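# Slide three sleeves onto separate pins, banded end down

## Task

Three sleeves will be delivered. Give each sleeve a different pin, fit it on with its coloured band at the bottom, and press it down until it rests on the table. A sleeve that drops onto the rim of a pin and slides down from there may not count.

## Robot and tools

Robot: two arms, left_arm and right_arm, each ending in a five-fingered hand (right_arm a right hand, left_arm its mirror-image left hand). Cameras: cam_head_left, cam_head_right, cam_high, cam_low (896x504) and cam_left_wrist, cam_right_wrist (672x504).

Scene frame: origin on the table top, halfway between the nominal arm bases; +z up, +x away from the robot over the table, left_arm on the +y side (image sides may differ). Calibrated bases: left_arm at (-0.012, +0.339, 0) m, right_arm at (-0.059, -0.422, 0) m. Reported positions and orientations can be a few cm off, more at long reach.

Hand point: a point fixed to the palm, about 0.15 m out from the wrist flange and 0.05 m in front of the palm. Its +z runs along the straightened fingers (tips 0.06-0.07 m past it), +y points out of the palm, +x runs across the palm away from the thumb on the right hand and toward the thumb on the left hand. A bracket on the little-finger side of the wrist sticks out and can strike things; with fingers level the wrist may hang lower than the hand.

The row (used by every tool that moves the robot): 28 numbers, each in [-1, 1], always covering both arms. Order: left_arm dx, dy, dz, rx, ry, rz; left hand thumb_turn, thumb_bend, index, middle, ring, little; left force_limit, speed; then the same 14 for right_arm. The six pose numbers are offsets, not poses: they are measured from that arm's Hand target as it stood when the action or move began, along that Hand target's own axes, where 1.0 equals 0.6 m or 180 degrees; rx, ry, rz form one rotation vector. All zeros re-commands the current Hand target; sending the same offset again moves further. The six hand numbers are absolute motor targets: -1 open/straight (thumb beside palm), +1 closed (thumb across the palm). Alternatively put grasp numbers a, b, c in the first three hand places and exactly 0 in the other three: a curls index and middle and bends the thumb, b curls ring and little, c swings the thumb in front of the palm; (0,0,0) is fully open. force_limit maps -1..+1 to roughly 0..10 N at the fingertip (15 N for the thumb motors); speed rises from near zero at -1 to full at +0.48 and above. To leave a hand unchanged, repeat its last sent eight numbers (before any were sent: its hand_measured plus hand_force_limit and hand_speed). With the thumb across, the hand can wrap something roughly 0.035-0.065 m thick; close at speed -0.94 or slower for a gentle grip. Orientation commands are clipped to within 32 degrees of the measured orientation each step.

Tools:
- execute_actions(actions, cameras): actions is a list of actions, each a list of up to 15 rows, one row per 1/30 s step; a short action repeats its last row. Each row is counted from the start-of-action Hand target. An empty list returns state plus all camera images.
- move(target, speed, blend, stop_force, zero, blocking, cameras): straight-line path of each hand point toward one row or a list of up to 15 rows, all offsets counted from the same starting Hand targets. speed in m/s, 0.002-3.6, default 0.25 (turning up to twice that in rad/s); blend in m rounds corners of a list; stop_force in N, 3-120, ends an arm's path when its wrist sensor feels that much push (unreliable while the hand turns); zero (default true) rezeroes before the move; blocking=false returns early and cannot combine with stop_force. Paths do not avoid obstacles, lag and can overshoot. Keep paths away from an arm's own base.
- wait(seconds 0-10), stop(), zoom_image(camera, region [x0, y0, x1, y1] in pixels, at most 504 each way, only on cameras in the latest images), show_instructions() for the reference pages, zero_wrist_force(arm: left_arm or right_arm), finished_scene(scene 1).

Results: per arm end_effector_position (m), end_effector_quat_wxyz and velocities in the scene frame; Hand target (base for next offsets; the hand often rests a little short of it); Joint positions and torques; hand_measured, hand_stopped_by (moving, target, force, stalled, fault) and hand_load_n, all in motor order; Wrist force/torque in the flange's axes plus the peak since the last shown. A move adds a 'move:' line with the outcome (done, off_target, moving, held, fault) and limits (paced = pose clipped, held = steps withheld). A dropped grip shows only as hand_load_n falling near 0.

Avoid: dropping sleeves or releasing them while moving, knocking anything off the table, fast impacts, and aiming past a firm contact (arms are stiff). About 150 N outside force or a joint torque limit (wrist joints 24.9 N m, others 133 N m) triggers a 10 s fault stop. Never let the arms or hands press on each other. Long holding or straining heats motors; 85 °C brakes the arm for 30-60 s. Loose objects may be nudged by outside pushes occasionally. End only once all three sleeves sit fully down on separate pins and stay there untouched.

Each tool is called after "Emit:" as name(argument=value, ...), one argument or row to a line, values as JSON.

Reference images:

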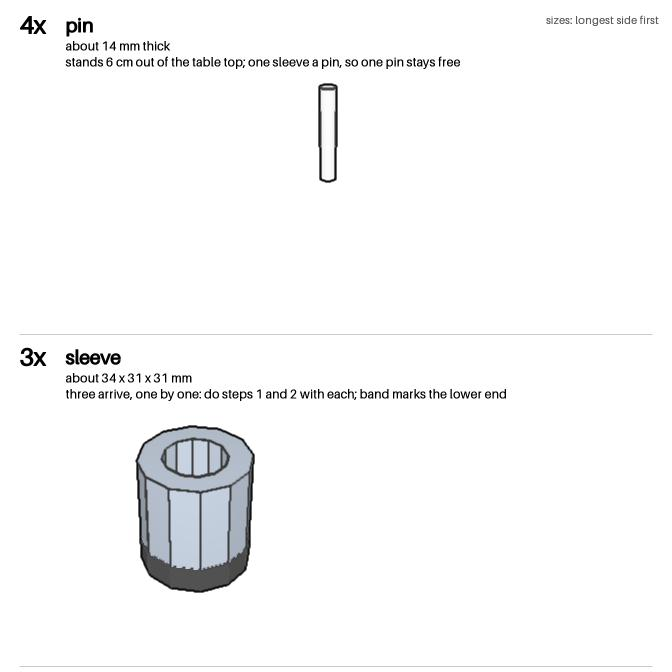

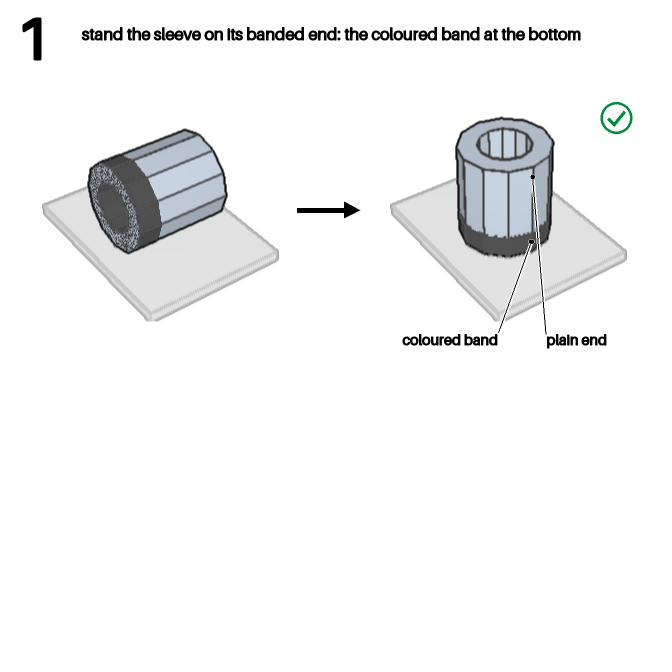

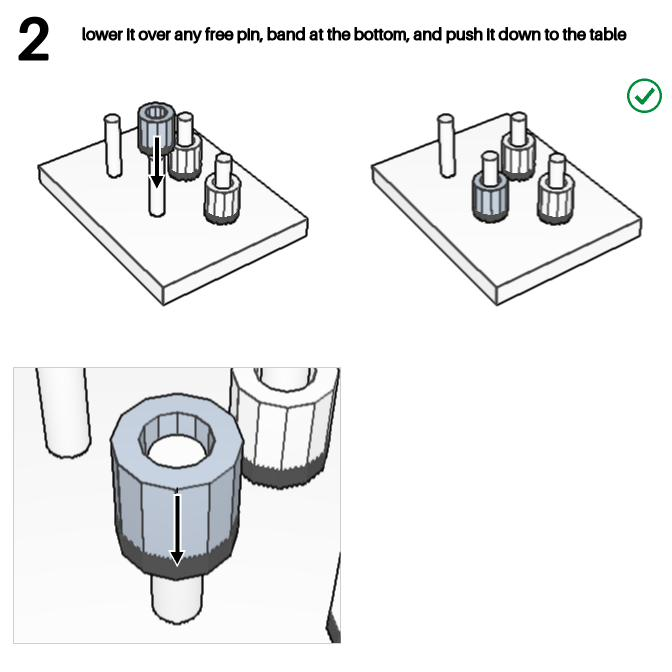

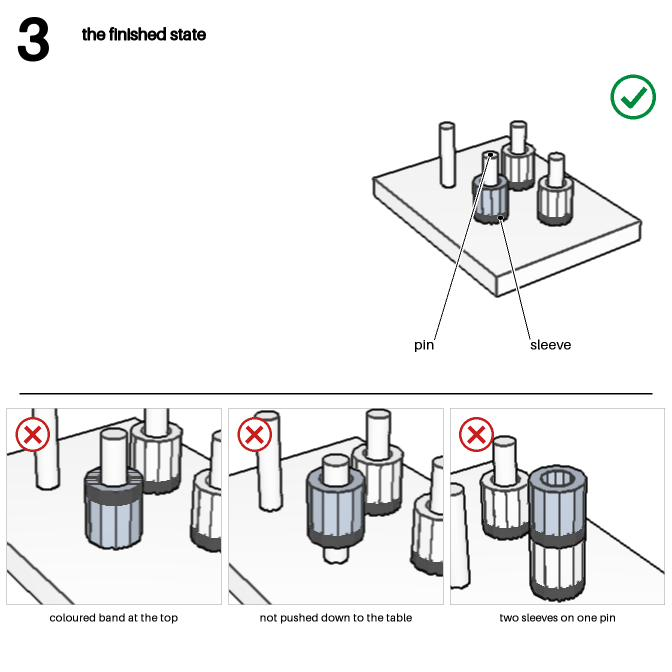

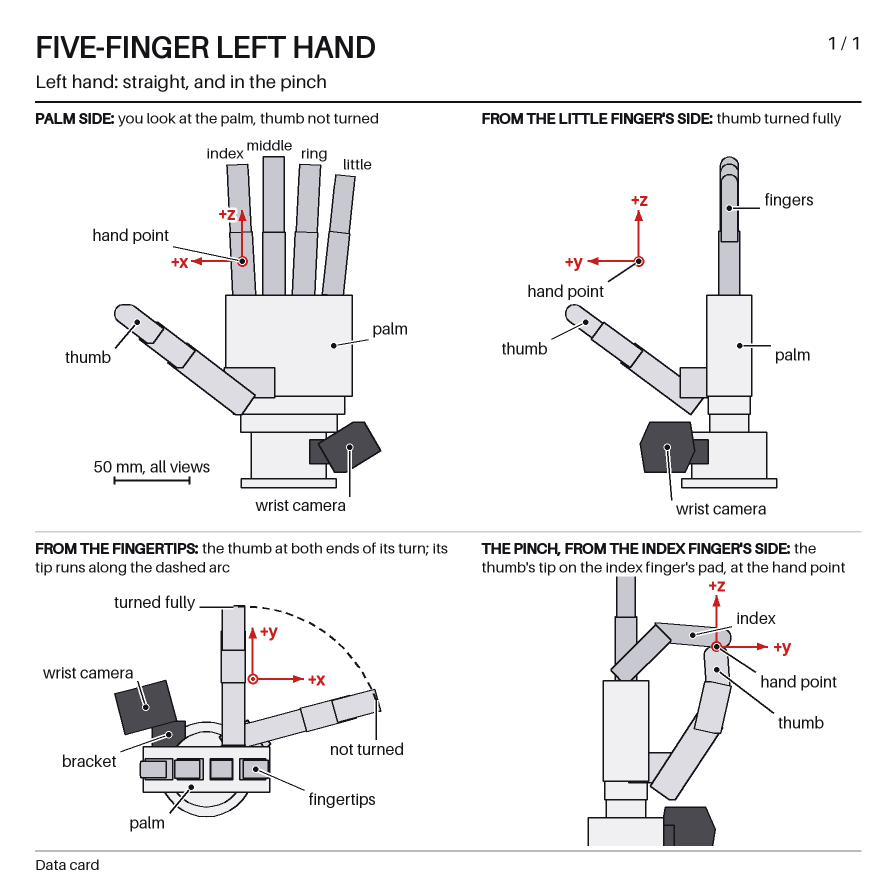

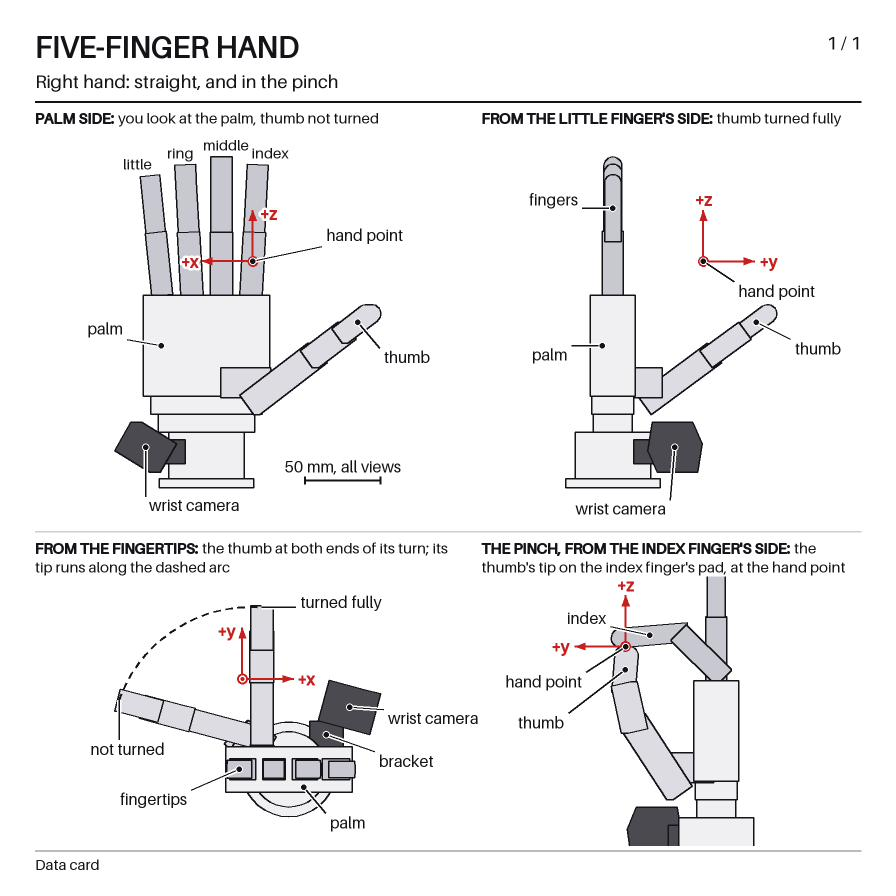

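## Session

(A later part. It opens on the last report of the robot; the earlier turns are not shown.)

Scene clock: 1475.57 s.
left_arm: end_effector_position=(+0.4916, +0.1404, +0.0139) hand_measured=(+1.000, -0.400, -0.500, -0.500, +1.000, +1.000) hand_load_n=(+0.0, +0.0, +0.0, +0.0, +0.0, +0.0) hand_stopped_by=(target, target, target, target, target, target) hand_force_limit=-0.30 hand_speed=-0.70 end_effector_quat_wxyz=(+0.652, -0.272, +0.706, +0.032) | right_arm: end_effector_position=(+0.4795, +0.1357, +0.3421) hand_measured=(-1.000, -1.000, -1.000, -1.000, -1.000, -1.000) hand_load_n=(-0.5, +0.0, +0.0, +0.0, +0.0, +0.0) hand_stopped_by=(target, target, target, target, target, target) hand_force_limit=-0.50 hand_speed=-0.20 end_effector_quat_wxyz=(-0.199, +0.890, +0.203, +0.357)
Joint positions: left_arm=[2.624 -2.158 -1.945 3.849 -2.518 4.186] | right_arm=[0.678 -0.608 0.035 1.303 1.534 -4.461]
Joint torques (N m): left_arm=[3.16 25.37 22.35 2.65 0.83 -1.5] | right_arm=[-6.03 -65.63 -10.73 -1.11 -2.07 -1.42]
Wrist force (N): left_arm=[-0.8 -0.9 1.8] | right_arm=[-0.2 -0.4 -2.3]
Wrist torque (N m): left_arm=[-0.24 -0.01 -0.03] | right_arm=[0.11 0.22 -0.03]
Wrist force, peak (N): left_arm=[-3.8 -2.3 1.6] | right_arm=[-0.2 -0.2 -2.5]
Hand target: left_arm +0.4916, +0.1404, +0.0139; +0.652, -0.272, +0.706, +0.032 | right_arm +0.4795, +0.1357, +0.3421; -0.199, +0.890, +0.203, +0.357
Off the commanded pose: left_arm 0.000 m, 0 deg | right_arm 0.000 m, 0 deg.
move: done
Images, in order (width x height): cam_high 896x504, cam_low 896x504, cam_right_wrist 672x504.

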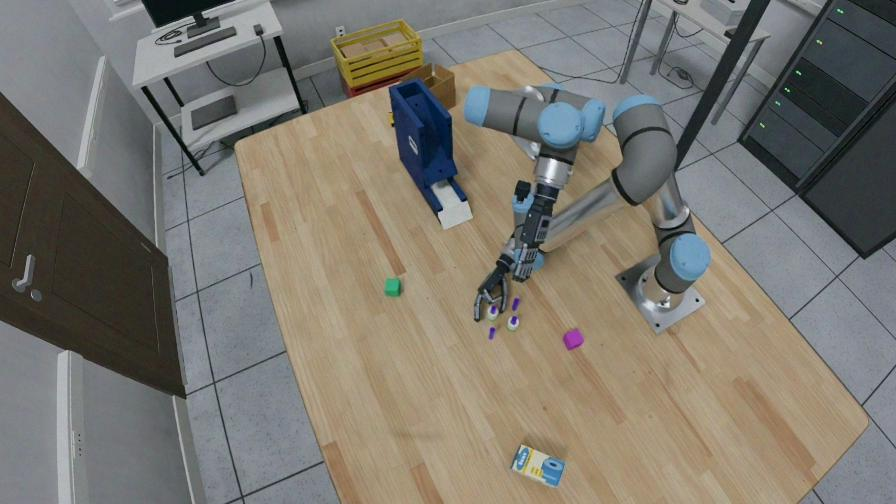

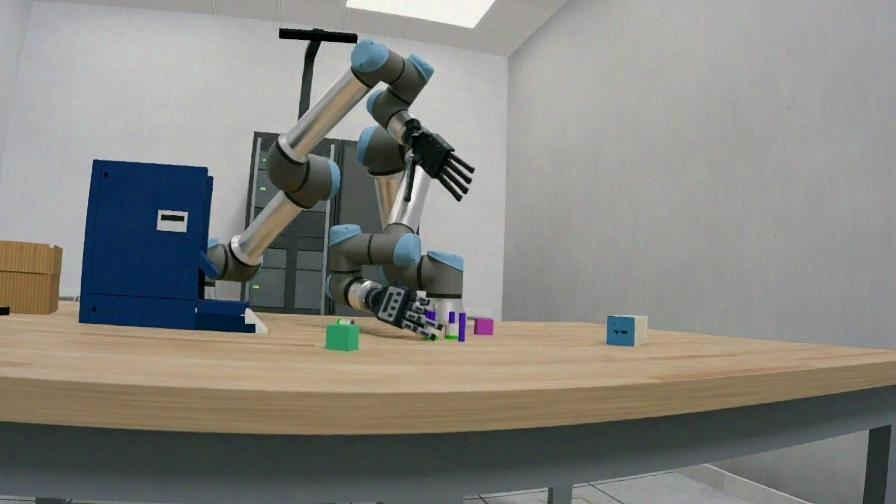

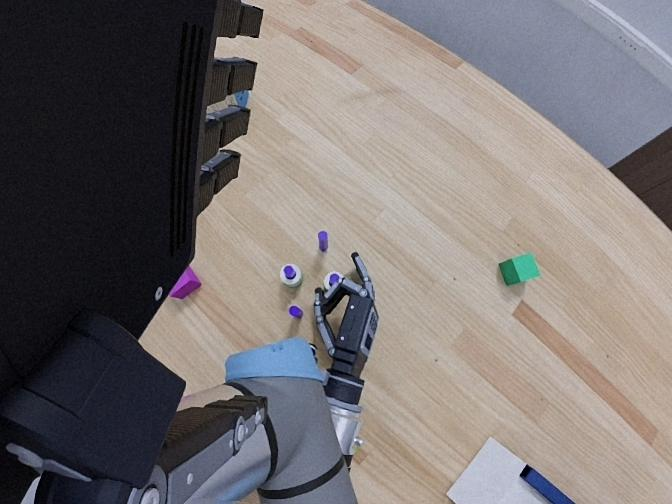

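Emit:
move(
  target=[
    [0,0,0,0,0,0,1,-0.4,-0.5,-0.5,1,1,-0.3,-0.7,0.0772,0.042,-0.1305,0,0,0,-1,-1,-1,-1,-1,-1,-0.5,-0.2],
    [0,0,0,0,0,0,1,-0.4,-0.5,-0.5,1,1,-0.3,-0.7,0.0775,0.2267,-0.3885,0,0,0,-1,-1,-1,-1,-1,-1,-0.5,-0.2],
  ],
  speed=0.3,
  blend=[0.03,0],
)

Emit:
move(
  target=[-0.188,-0.062,-0.029,0,0,0,1,-0.4,-0.5,-0.5,1,1,-0.3,-0.7,0,0,0,0,0,0,-1,-1,-1,-1,-1,-1,-0.5,-0.2],
  speed=0.12,
  cameras=["cam_left_wrist","cam_high","cam_low","cam_right_wrist"],
)

Emit:
zoom_image(
  camera="cam_low",
  region=[415, 300, 475, 345],
)

Emit:
zoom_image(
  camera="cam_high",
  region=[474, 286, 524, 342],
)

Scene clock: 1483.23 s.
left_arm: end_effector_position=(+0.4916, +0.1404, +0.0139) hand_measured=(+1.000, -0.400, -0.500, -0.500, +1.000, +1.000) hand_load_n=(+0.0, +0.0, +0.0, +0.0, +0.0, +0.0) hand_stopped_by=(target, target, target, target, target, target) hand_force_limit=-0.30 hand_speed=-0.70 end_effector_quat_wxyz=(+0.652, -0.272, +0.706, +0.032) | right_arm: end_effector_position=(+0.4496, -0.0844, +0.5022) hand_measured=(-1.000, -1.000, -1.000, -1.000, -1.000, -1.000) hand_load_n=(+0.0, +0.0, +0.0, +0.0, +0.0, +0.0) hand_stopped_by=(target, target, target, target, target, target) hand_force_limit=-0.50 hand_speed=-0.20 end_effector_quat_wxyz=(-0.199, +0.890, +0.203, +0.357)
Joint positions: left_arm=[2.624 -2.158 -1.945 3.849 -2.518 4.186] | right_arm=[0.336 -1.133 0.513 1.389 1.283 -4.696]
Joint torques (N m): left_arm=[4.54 24.72 22.64 2.65 -1.29 -1.56] | right_arm=[-5.46 -46.02 -8.75 2 -0.17 -0.56]
Wrist force (N): left_arm=[-0.8 -1.0 1.9] | right_arm=[-0.1 0.0 -1.8]
Wrist torque (N m): left_arm=[-0.26 0.01 -0.04] | right_arm=[0.11 0.19 -0.01]
Wrist force, peak (N): left_arm=[-0.6 -1.0 2.2] | right_arm=[-0.5 1.4 -3.9]
Hand target: left_arm +0.4916, +0.1404, +0.0139; +0.652, -0.272, +0.706, +0.032 | right_arm +0.4496, -0.0844, +0.5023; -0.199, +0.890, +0.203, +0.357
Off the commanded pose: left_arm 0.000 m, 0 deg | right_arm 0.000 m, 0 deg.
elbow stopped short (right arm): the move would have taken joint 3 (elbow) straighter than the controller allows.
move: done

Scene clock: 1484.70 s.
left_arm: end_effector_position=(+0.4918, +0.1405, +0.1340) hand_measured=(+1.000, -0.400, -0.500, -0.500, +1.000, +1.000) hand_load_n=(+0.0, +0.0, +0.0, +0.0, +0.0, +0.0) hand_stopped_by=(target, target, target, target, target, target) hand_force_limit=-0.30 hand_speed=-0.70 end_effector_quat_wxyz=(+0.653, -0.272, +0.706, +0.032) | right_arm: end_effector_position=(+0.4496, -0.0844, +0.5023) hand_measured=(-1.000, -1.000, -1.000, -1.000, -1.000, -1.000) hand_load_n=(+0.0, +0.0, +0.0, +0.0, +0.0, +0.0) hand_stopped_by=(target, target, target, target, target, target) hand_force_limit=-0.50 hand_speed=-0.20 end_effector_quat_wxyz=(-0.199, +0.890, +0.203, +0.357)
Joint positions: left_arm=[2.625 -1.939 -1.874 3.56 -2.517 4.186] | right_arm=[0.336 -1.133 0.513 1.389 1.283 -4.696]
Joint torques (N m): left_arm=[8.19 26.62 5.87 1.45 1.15 -1.79] | right_arm=[-7.51 -47.67 -10.29 -1.27 -2.83 -1.71]
Wrist force (N): left_arm=[-0.9 -0.7 2.2] | right_arm=[-0.3 0.1 -1.9]
Wrist torque (N m): left_arm=[-0.25 0.03 0.03] | right_arm=[0.14 0.22 -0.02]
Wrist force, peak (N): left_arm=[-2.2 -1.2 1.8] | right_arm=[-0.3 0.4 -2.2]
Hand target: left_arm +0.4917, +0.1405, +0.1340; +0.652, -0.272, +0.706, +0.032 | right_arm +0.4496, -0.0844, +0.5023; -0.199, +0.890, +0.203, +0.357
Off the commanded pose: left_arm 0.000 m, 0 deg | right_arm 0.000 m, 0 deg.
move: done
Images, in order (width x height): cam_high 896x504, cam_low 896x504, cam_left_wrist 672x504, cam_right_wrist 672x504.

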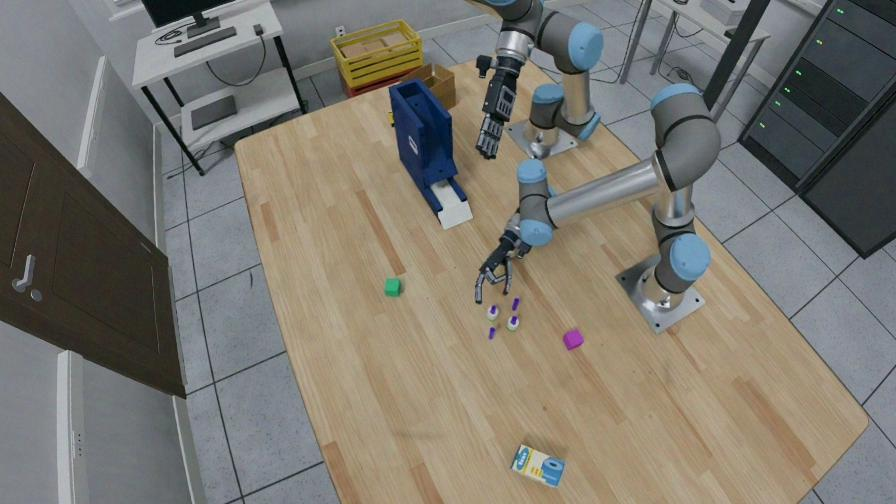

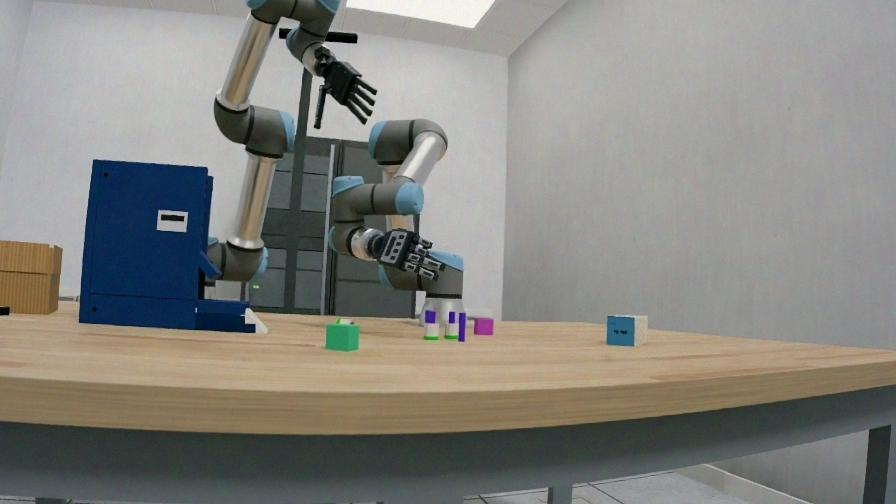

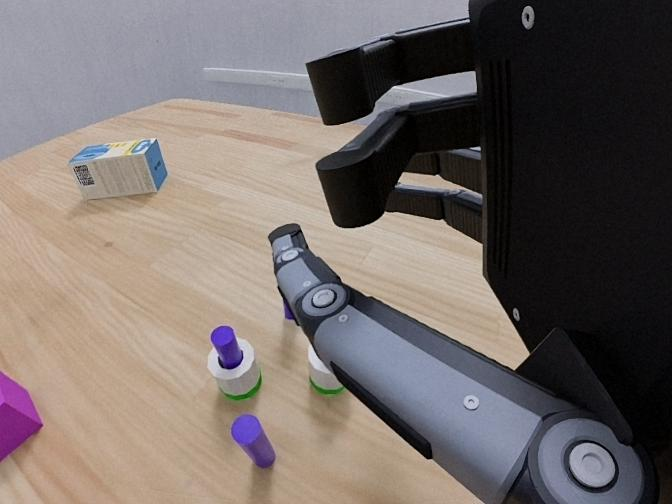

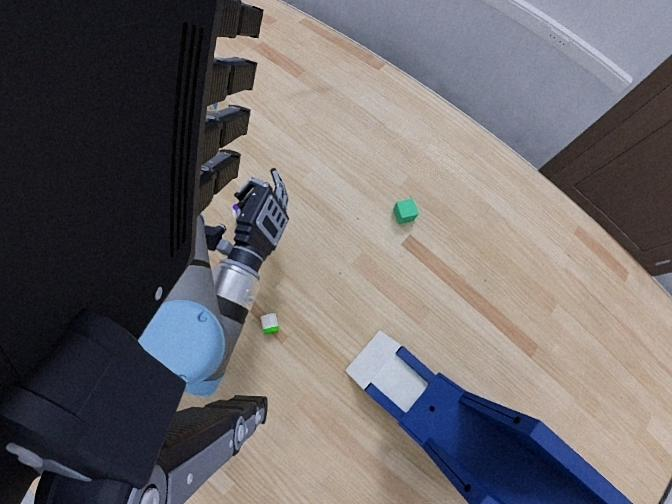

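Scaled by 8.400 from the camera's 896x504 image, which has a finer 1280x720 frame.

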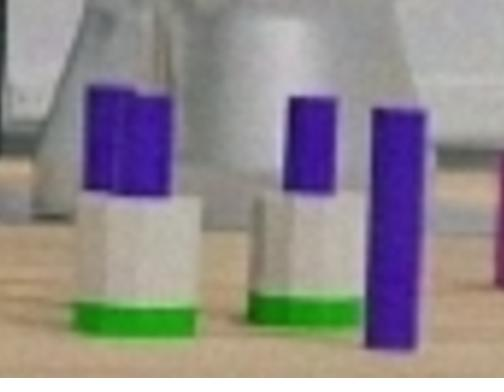

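Scaled by 9.000 from the camera's 896x504 image, which has a finer 1280x720 frame.

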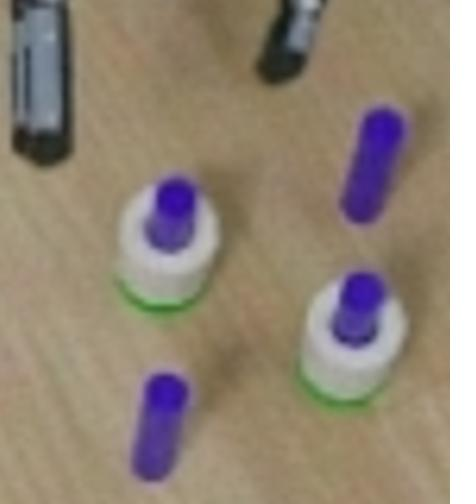

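Emit:
move(
  target=[
    [-0.1253,-0.0413,-0.0193,0,0,0,1,-0.3,-0.46,-0.46,1,1,-0.4,-0.2,0,0,0,0,0,0,-1,-1,-1,-1,-1,-1,-0.5,-0.2],
    [-0.0128,-0.1472,-0.3625,0.0757,0.3537,-0.3744,1,-0.3,-0.46,-0.46,1,1,-0.4,-0.2,0,0,0,0,0,0,-1,-1,-1,-1,-1,-1,-0.5,-0.2],
  ],
  speed=0.3,
  blend=[0.03,0],
  cameras=["cam_head_left","cam_left_wrist","cam_right_wrist"],
)

Scene clock: 1513.20 s.
left_arm: end_effector_position=(+0.3327, -0.0189, +0.2005) hand_measured=(+1.000, -0.300, -0.460, -0.460, +1.000, +1.000) hand_load_n=(+0.0, +0.0, +0.0, +0.0, +0.0, +0.0) hand_stopped_by=(target, target, target, target, target, target) hand_force_limit=-0.40 hand_speed=-0.20 end_effector_quat_wxyz=(+0.142, -0.504, +0.667, -0.530) | right_arm: end_effector_position=(+0.4496, -0.0844, +0.5023) hand_measured=(-1.000, -1.000, -1.000, -1.000, -1.000, -1.000) hand_load_n=(+0.0, +0.0, +0.0, +0.0, +0.0, +0.0) hand_stopped_by=(target, target, target, target, target, target) hand_force_limit=-0.50 hand_speed=-0.20 end_effector_quat_wxyz=(-0.199, +0.890, +0.203, +0.357)
Joint positions: left_arm=[2.934 -1.4 -2.137 3.093 -1.181 2.935] | right_arm=[0.336 -1.133 0.513 1.389 1.283 -4.696]
Joint torques (N m): left_arm=[-7.22 0.24 28.12 -1.05 1.19 -1.28] | right_arm=[-7.28 -46.82 -10.39 -1.28 -2.76 -1.15]
Wrist force (N): left_arm=[2.7 -2.6 2.6] | right_arm=[-0.2 -0.3 -2.1]
Wrist torque (N m): left_arm=[-0.24 -0.07 0.24] | right_arm=[0.08 0.23 -0.04]
Wrist force, peak (N): left_arm=[2.8 -2.7 2.9] | right_arm=[-0.1 0.0 -2.3]
Hand target: left_arm +0.3326, -0.0190, +0.2005; +0.142, -0.504, +0.667, -0.531 | right_arm +0.4496, -0.0844, +0.5023; -0.199, +0.890, +0.203, +0.357
Off the commanded pose: left_arm 0.000 m, 0 deg | right_arm 0.000 m, 0 deg.
move: done
Images, in order (width x height): cam_head_left 896x504, cam_left_wrist 672x504, cam_right_wrist 672x504.

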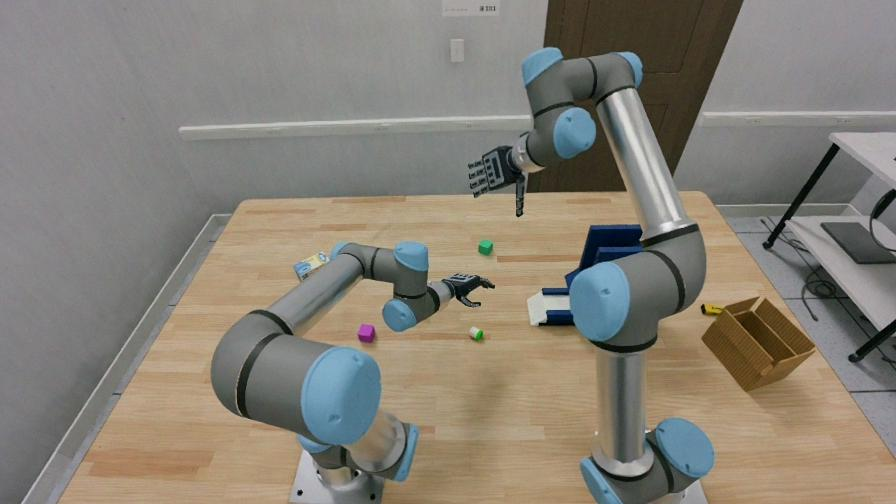

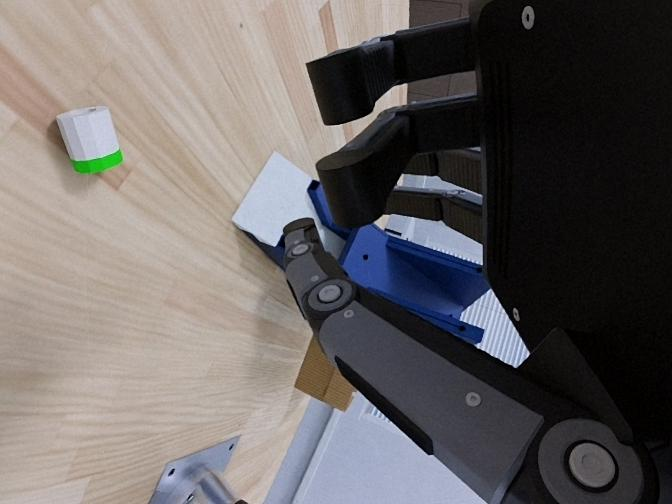

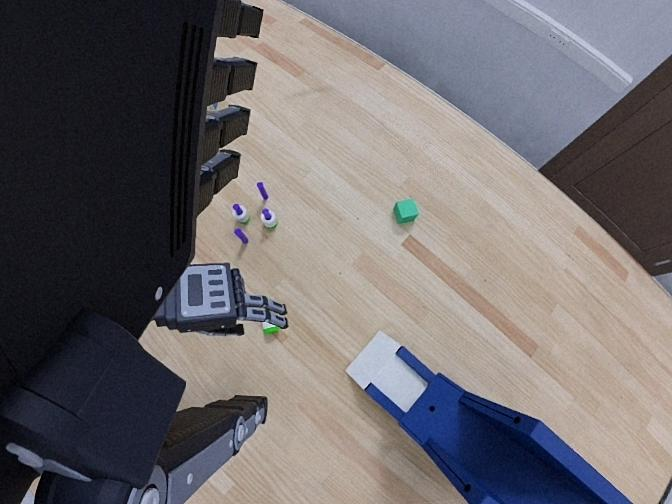

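Emit:
move(
  target=[-0.0688,0.1047,0.0125,0,0,0,1,-0.3,-0.46,-0.46,1,1,-0.4,-0.2,0,0,0,0,0,0,-1,-1,-1,-1,-1,-1,-0.5,-0.2],
  speed=0.2,
  cameras=["cam_left_wrist","cam_right_wrist","cam_low"],
)

Emit:
zoom_image(
  camera="cam_right_wrist",
  region=[200, 260, 320, 360],
)

Scene clock: 1523.13 s.
left_arm: end_effector_position=(+0.3240, +0.0063, +0.1298) hand_measured=(+1.000, -0.300, -0.460, -0.460, +1.000, +1.000) hand_load_n=(+0.0, +0.0, +0.0, +0.0, +0.0, +0.0) hand_stopped_by=(target, target, target, target, target, target) hand_force_limit=-0.40 hand_speed=-0.20 end_effector_quat_wxyz=(+0.142, -0.504, +0.667, -0.530) | right_arm: end_effector_position=(+0.4496, -0.0844, +0.5023) hand_measured=(-1.000, -1.000, -1.000, -1.000, -1.000, -1.000) hand_load_n=(+0.0, +0.0, +0.0, +0.0, +0.0, +0.0) hand_stopped_by=(target, target, target, target, target, target) hand_force_limit=-0.50 hand_speed=-0.20 end_effector_quat_wxyz=(-0.199, +0.890, +0.203, +0.357)
Joint positions: left_arm=[3.033 -1.438 -2.314 3.288 -1.091 2.983] | right_arm=[0.336 -1.133 0.513 1.389 1.283 -4.696]
Joint torques (N m): left_arm=[1.3 24.81 10.84 1.24 0.25 -1.54] | right_arm=[-7.3 -46.49 -10.62 -1.28 -2.76 -0.93]
Wrist force (N): left_arm=[2.7 -3.1 2.8] | right_arm=[-0.2 -0.2 -2.0]
Wrist torque (N m): left_arm=[-0.35 -0.08 0.39] | right_arm=[0.10 0.22 -0.03]
Wrist force, peak (N): left_arm=[3.4 -3.8 2.7] | right_arm=[-0.3 0.1 -2.3]
Hand target: left_arm +0.3240, +0.0063, +0.1298; +0.142, -0.504, +0.667, -0.531 | right_arm +0.4496, -0.0844, +0.5023; -0.199, +0.890, +0.203, +0.357
Off the commanded pose: left_arm 0.000 m, 0 deg | right_arm 0.000 m, 0 deg.
move: done
Images, in order (width x height): cam_low 896x504, cam_left_wrist 672x504, cam_right_wrist 672x504.

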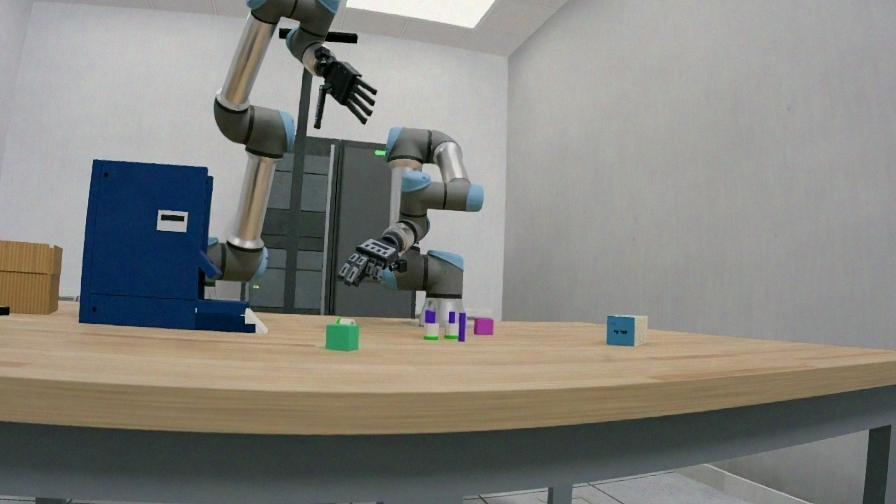

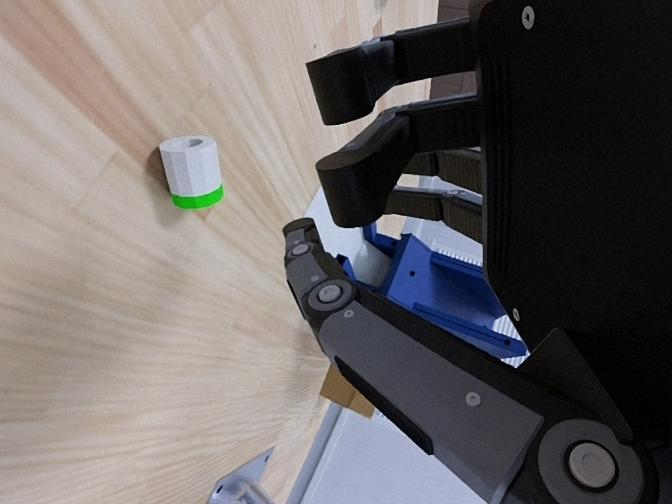

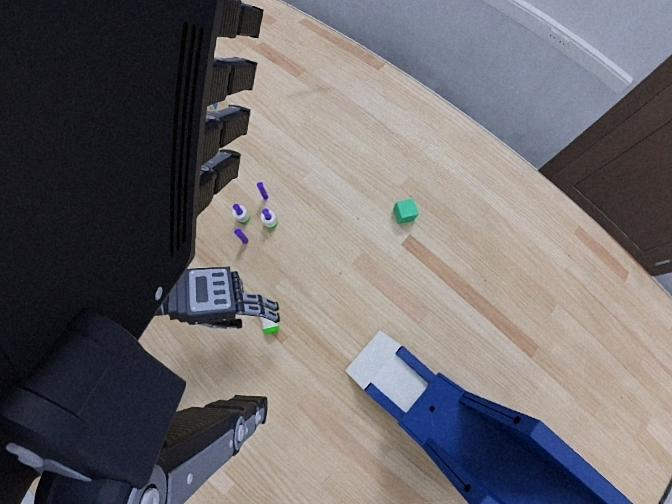

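Scaled by 4.200 from the camera's 672x504 image, which has a finer 960x720 frame.

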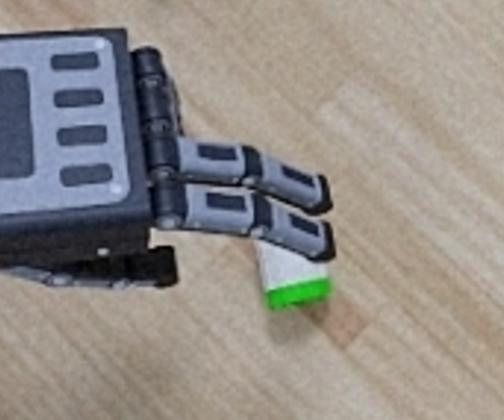

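Emit:
move(
  target=[-0.0320,0.0812,0.0495,-0.00855,0.0213,0.00995,1,-0.3,-0.46,-0.46,1,1,-0.4,-0.2,0,0,0,0,0,0,-1,-1,-1,-1,-1,-1,-0.5,-0.2],
  speed=0.15,
  cameras=["cam_left_wrist","cam_right_wrist"],
)

Emit:
zoom_image(
  camera="cam_right_wrist",
  region=[200, 260, 320, 360],
)

Scene clock: 1549.30 s.
left_arm: end_effector_position=(+0.3287, +0.0020, +0.0700) hand_measured=(+1.000, -0.300, -0.460, -0.460, +1.000, +1.000) hand_load_n=(+0.0, -0.5, +0.0, +0.0, +0.0, +0.0) hand_stopped_by=(target, target, target, target, target, target) hand_force_limit=-0.40 hand_speed=-0.20 end_effector_quat_wxyz=(+0.121, -0.477, +0.686, -0.536) | right_arm: end_effector_position=(+0.4496, -0.0844, +0.5023) hand_measured=(-1.000, -1.000, -1.000, -1.000, -1.000, -1.000) hand_load_n=(+0.0, +0.0, +0.0, +0.0, +0.0, +0.0) hand_stopped_by=(target, target, target, target, target, target) hand_force_limit=-0.50 hand_speed=-0.20 end_effector_quat_wxyz=(-0.199, +0.890, +0.203, +0.357)
Joint positions: left_arm=[3.068 -1.609 -2.363 3.478 -0.991 3.043] | right_arm=[0.336 -1.133 0.513 1.389 1.283 -4.696]
Joint torques (N m): left_arm=[-7.47 8.13 26.46 0.57 0.85 -0.93] | right_arm=[-7.09 -46.59 -10.62 -1.35 -2.72 -0.52]
Wrist force (N): left_arm=[2.4 -2.8 3.0] | right_arm=[-0.3 -0.2 -2.1]
Wrist torque (N m): left_arm=[-0.29 -0.03 0.35] | right_arm=[0.10 0.24 -0.03]
Wrist force, peak (N): left_arm=[3.0 -3.9 2.2] | right_arm=[-0.2 -0.1 -2.3]
Hand target: left_arm +0.3288, +0.0019, +0.0700; +0.121, -0.477, +0.686, -0.536 | right_arm +0.4496, -0.0844, +0.5023; -0.199, +0.890, +0.203, +0.357
Off the commanded pose: left_arm 0.000 m, 0 deg | right_arm 0.000 m, 0 deg.
move: done
Images, in order (width x height): cam_left_wrist 672x504, cam_right_wrist 672x504.

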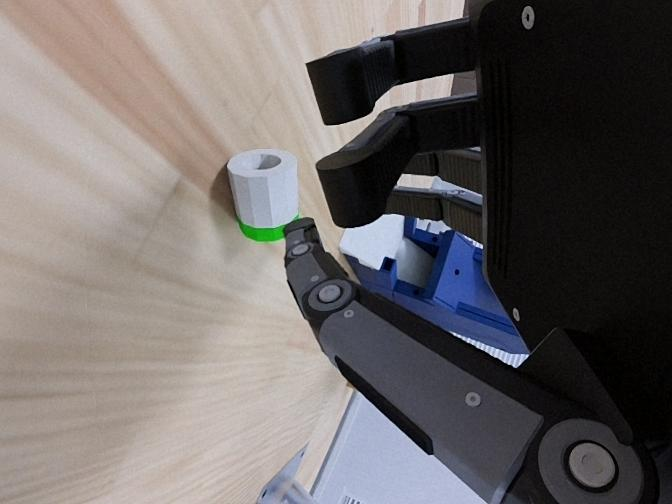

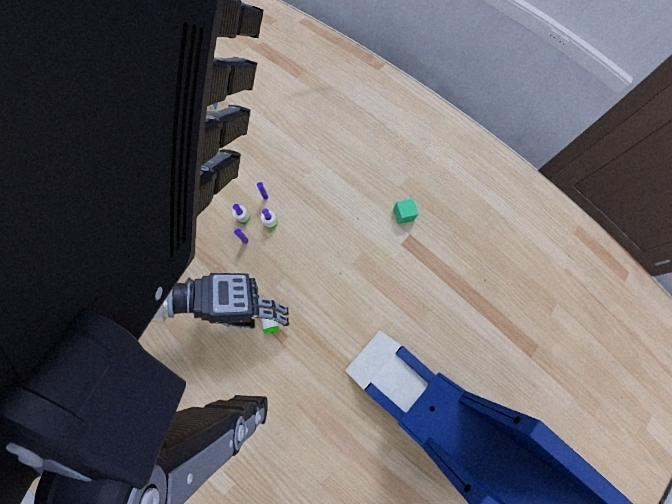

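Scaled by 4.200 from the camera's 672x504 image, which has a finer 960x720 frame.

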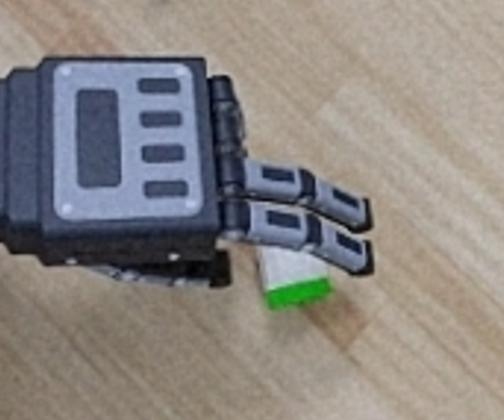

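Emit:
move(
  target=[-0.0210,0.0580,0.0298,0,0,0,1,-0.3,-0.46,-0.46,1,1,-0.4,-0.2,0,0,0,0,0,0,-1,-1,-1,-1,-1,-1,-0.5,-0.2],
  speed=0.08,
  stop_force=5,
  cameras=["cam_left_wrist","cam_right_wrist"],
)

Emit:
zoom_image(
  camera="cam_left_wrist",
  region=[250, 120, 450, 320],
)

Emit:
zoom_image(
  camera="cam_right_wrist",
  region=[230, 280, 310, 350],
)

Scene clock: 1559.03 s.
left_arm: end_effector_position=(+0.3291, -0.0003, +0.0289) hand_measured=(+1.000, -0.300, -0.460, -0.460, +1.000, +1.000) hand_load_n=(+0.0, +0.0, +0.0, +0.0, +0.5, +0.0) hand_stopped_by=(target, target, target, target, target, target) hand_force_limit=-0.40 hand_speed=-0.20 end_effector_quat_wxyz=(+0.121, -0.477, +0.686, -0.536) | right_arm: end_effector_position=(+0.4496, -0.0844, +0.5023) hand_measured=(-1.000, -1.000, -1.000, -1.000, -1.000, -1.000) hand_load_n=(+0.0, +0.0, +0.0, +0.0, +0.0, +0.0) hand_stopped_by=(target, target, target, target, target, target) hand_force_limit=-0.50 hand_speed=-0.20 end_effector_quat_wxyz=(-0.199, +0.890, +0.203, +0.357)
Joint positions: left_arm=[3.059 -1.723 -2.4 3.631 -0.999 3.038] | right_arm=[0.336 -1.133 0.513 1.389 1.283 -4.696]
Joint torques (N m): left_arm=[5.56 26.41 22.45 2.35 1.69 1.51] | right_arm=[-7.71 -46.7 -10.7 -1.22 -2.74 -0.33]
Wrist force (N): left_arm=[2.5 -2.6 2.7] | right_arm=[-0.3 0.0 -1.9]
Wrist torque (N m): left_arm=[-0.26 -0.05 0.36] | right_arm=[0.12 0.22 -0.02]
Wrist force, peak (N): left_arm=[2.9 -3.1 2.7] | right_arm=[-0.4 0.1 -2.2]
Hand target: left_arm +0.3291, -0.0003, +0.0289; +0.121, -0.477, +0.686, -0.536 | right_arm +0.4496, -0.0844, +0.5023; -0.199, +0.890, +0.203, +0.357
Off the commanded pose: left_arm 0.000 m, 0 deg | right_arm 0.000 m, 0 deg.
move: done
Images, in order (width x height): cam_left_wrist 672x504, cam_right_wrist 672x504.

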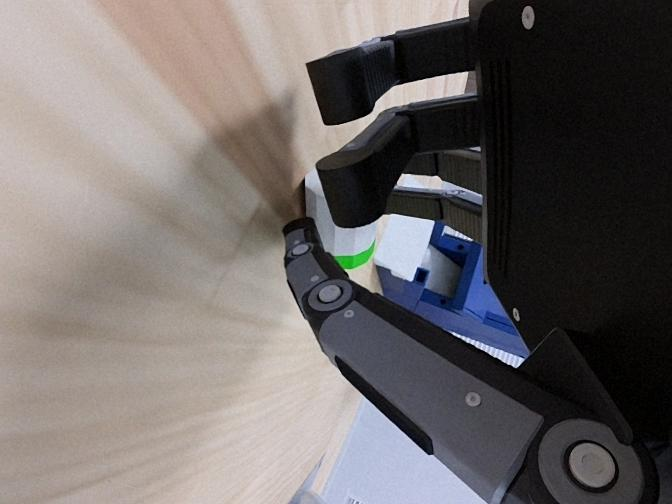

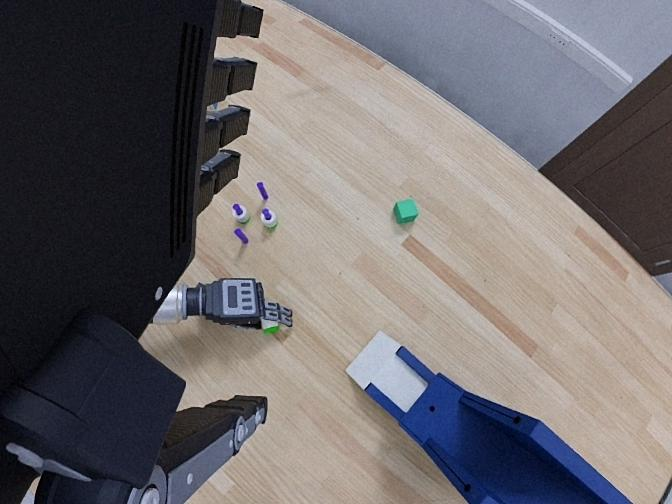

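Scaled by 2.520 from the camera's 672x504 image, which has a finer 960x720 frame.

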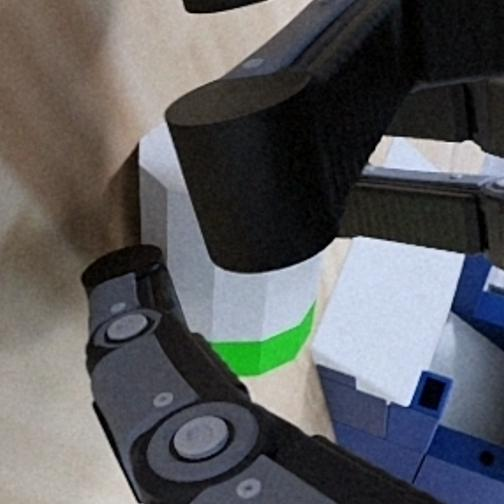

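Scaled by 6.300 from the camera's 672x504 image, which has a finer 960x720 frame.

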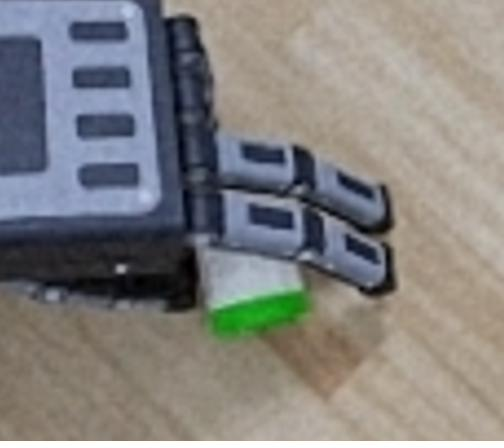

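Emit:
move(
  target=[0,0,0,0,0,0,1,-0.3,0.2,0.2,1,1,-0.4,-0.9,0,0,0,0,0,0,-1,-1,-1,-1,-1,-1,-0.5,-0.2],
  speed=0.05,
)

Emit:
move(
  target=[0.0285,-0.0710,-0.0332,0,0,0,1,-0.3,0.2,0.2,1,1,-0.4,-0.9,0,0,0,0,0,0,-1,-1,-1,-1,-1,-1,-0.5,-0.2],
  speed=0.08,
)

Emit:
move(
  target=[0,0,0,0,0,0,1,-0.3,0.2,0.25,1,1,-0.3,-0.9,0,0,0,0,0,0,-1,-1,-1,-1,-1,-1,-0.5,-0.2],
  speed=0.05,
  cameras=["cam_left_wrist","cam_right_wrist"],
)

Emit:
zoom_image(
  camera="cam_left_wrist",
  region=[250, 120, 450, 320],
)

Emit:
zoom_image(
  camera="cam_right_wrist",
  region=[230, 280, 310, 350],
)

Scene clock: 1564.33 s.
left_arm: end_effector_position=(+0.3291, -0.0003, +0.0290) hand_measured=(+1.000, -0.300, -0.090, -0.294, +1.000, +1.000) hand_load_n=(+0.0, +1.5, +4.5, +2.5, +0.5, +0.0) hand_stopped_by=(target, target, force, force, target, target) hand_force_limit=-0.40 hand_speed=-0.90 end_effector_quat_wxyz=(+0.121, -0.477, +0.686, -0.536) | right_arm: end_effector_position=(+0.4496, -0.0844, +0.5023) hand_measured=(-1.000, -1.000, -1.000, -1.000, -1.000, -1.000) hand_load_n=(+0.0, +0.0, +0.0, +0.0, +0.0, +0.0) hand_stopped_by=(target, target, target, target, target, target) hand_force_limit=-0.50 hand_speed=-0.20 end_effector_quat_wxyz=(-0.199, +0.890, +0.203, +0.357)
Joint positions: left_arm=[3.059 -1.723 -2.4 3.631 -0.999 3.038] | right_arm=[0.336 -1.133 0.513 1.389 1.283 -4.696]
Joint torques (N m): left_arm=[6.19 20.13 8.74 -3.19 0.69 1.55] | right_arm=[-7.7 -46.97 -10.81 -1.31 -2.81 -0.13]
Wrist force (N): left_arm=[4.9 -10.4 0.7] | right_arm=[-0.3 0.1 -2.1]
Wrist torque (N m): left_arm=[-0.16 0.02 0.49] | right_arm=[0.14 0.24 -0.03]
Wrist force, peak (N): left_arm=[5.0 -10.6 0.6] | right_arm=[-0.6 -0.1 -2.2]
Hand target: left_arm +0.3291, -0.0003, +0.0289; +0.121, -0.477, +0.686, -0.536 | right_arm +0.4496, -0.0844, +0.5023; -0.199, +0.890, +0.203, +0.357
Off the commanded pose: left_arm 0.000 m, 0 deg | right_arm 0.000 m, 0 deg.
move: done

Scene clock: 1565.40 s.
left_arm: end_effector_position=(+0.3293, -0.0001, +0.0790) hand_measured=(+1.000, -0.300, -0.090, -0.294, +1.000, +1.000) hand_load_n=(+0.0, +2.5, +4.0, +0.0, +0.0, +0.0) hand_stopped_by=(target, target, force, force, target, target) hand_force_limit=-0.40 hand_speed=-0.90 end_effector_quat_wxyz=(+0.121, -0.477, +0.686, -0.536) | right_arm: end_effector_position=(+0.4496, -0.0844, +0.5023) hand_measured=(-1.000, -1.000, -1.000, -1.000, -1.000, -1.000) hand_load_n=(+0.0, +0.0, +0.0, +0.0, +0.0, +0.0) hand_stopped_by=(target, target, target, target, target, target) hand_force_limit=-0.50 hand_speed=-0.20 end_effector_quat_wxyz=(-0.199, +0.890, +0.203, +0.357)
Joint positions: left_arm=[3.06 -1.591 -2.349 3.448 -0.998 3.039] | right_arm=[0.336 -1.133 0.513 1.389 1.283 -4.696]
Joint torques (N m): left_arm=[5.07 9.97 3.08 1.06 1.45 1.13] | right_arm=[-7.72 -46.74 -10.5 -1.23 -2.66 -0.13]
Wrist force (N): left_arm=[2.3 -2.7 2.8] | right_arm=[-0.5 0.1 -1.8]
Wrist torque (N m): left_arm=[-0.30 -0.02 0.25] | right_arm=[0.13 0.26 -0.03]
Wrist force, peak (N): left_arm=[4.5 -9.2 1.6] | right_arm=[-0.6 0.0 -2.1]
Hand target: left_arm +0.3292, -0.0001, +0.0790; +0.121, -0.477, +0.686, -0.536 | right_arm +0.4496, -0.0844, +0.5023; -0.199, +0.890, +0.203, +0.357
Off the commanded pose: left_arm 0.000 m, 0 deg | right_arm 0.000 m, 0 deg.
move: done

Scene clock: 1566.40 s.
left_arm: end_effector_position=(+0.3292, -0.0001, +0.0790) hand_measured=(+1.000, -0.302, -0.090, -0.092, +1.000, +1.000) hand_load_n=(+3.0, +6.0, +1.0, +5.5, +0.0, +0.0) hand_stopped_by=(target, target, force, force, target, target) hand_force_limit=-0.30 hand_speed=-0.90 end_effector_quat_wxyz=(+0.121, -0.477, +0.686, -0.536) | right_arm: end_effector_position=(+0.4496, -0.0844, +0.5023) hand_measured=(-1.000, -1.000, -1.000, -1.000, -1.000, -1.000) hand_load_n=(+0.0, +0.0, +0.0, +0.0, +0.0, +0.0) hand_stopped_by=(target, target, target, target, target, target) hand_force_limit=-0.50 hand_speed=-0.20 end_effector_quat_wxyz=(-0.199, +0.890, +0.203, +0.357)
Joint positions: left_arm=[3.06 -1.591 -2.349 3.448 -0.998 3.038] | right_arm=[0.336 -1.133 0.513 1.389 1.283 -4.696]
Joint torques (N m): left_arm=[-1.94 3.85 2.8 -2.34 -0.18 -2.18] | right_arm=[-6.92 -46.54 -11.33 -1.31 -2.72 -0.2]
Wrist force (N): left_arm=[2.3 -2.6 3.0] | right_arm=[-0.3 0.0 -1.9]
Wrist torque (N m): left_arm=[-0.29 -0.01 0.24] | right_arm=[0.12 0.24 -0.03]
Wrist force, peak (N): left_arm=[2.3 -2.7 3.1] | right_arm=[-0.3 0.1 -2.2]
Hand target: left_arm +0.3292, -0.0001, +0.0790; +0.121, -0.477, +0.686, -0.536 | right_arm +0.4496, -0.0844, +0.5023; -0.199, +0.890, +0.203, +0.357
Off the commanded pose: left_arm 0.000 m, 0 deg | right_arm 0.000 m, 0 deg.
move: done
Images, in order (width x height): cam_left_wrist 672x504, cam_right_wrist 672x504.

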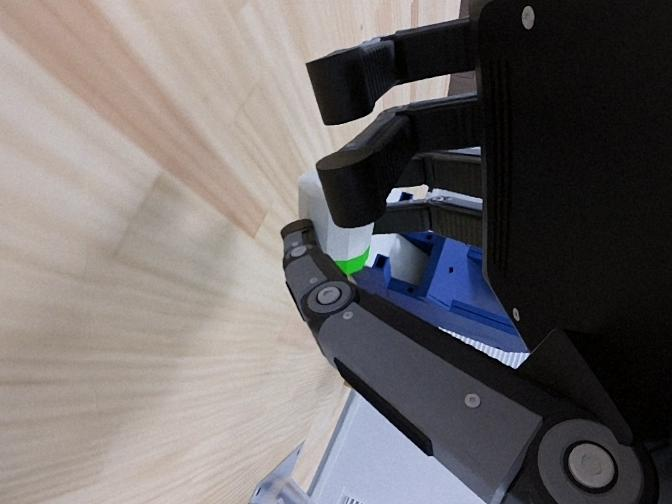

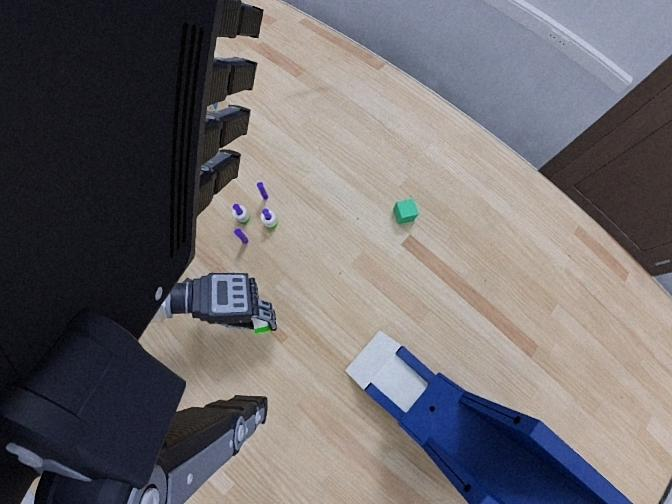

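Scaled by 2.520 from the camera's 672x504 image, which has a finer 960x720 frame.

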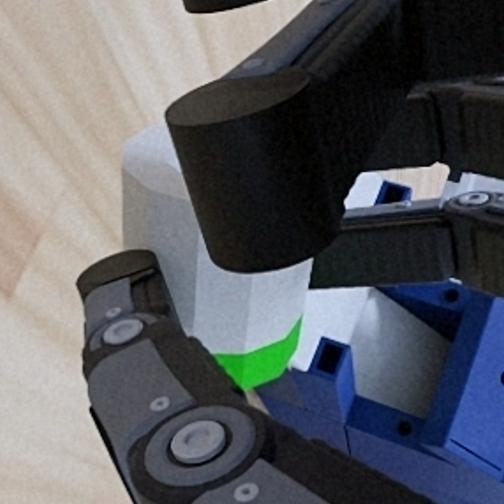

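Scaled by 6.300 from the camera's 672x504 image, which has a finer 960x720 frame.

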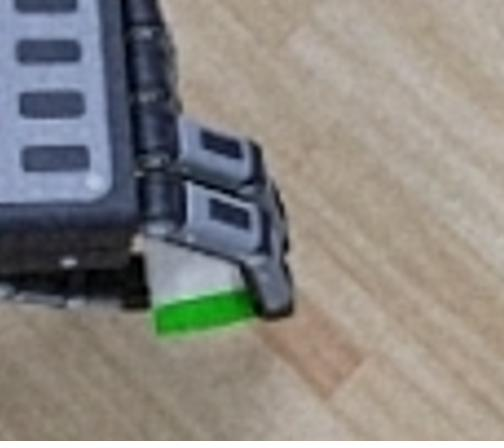

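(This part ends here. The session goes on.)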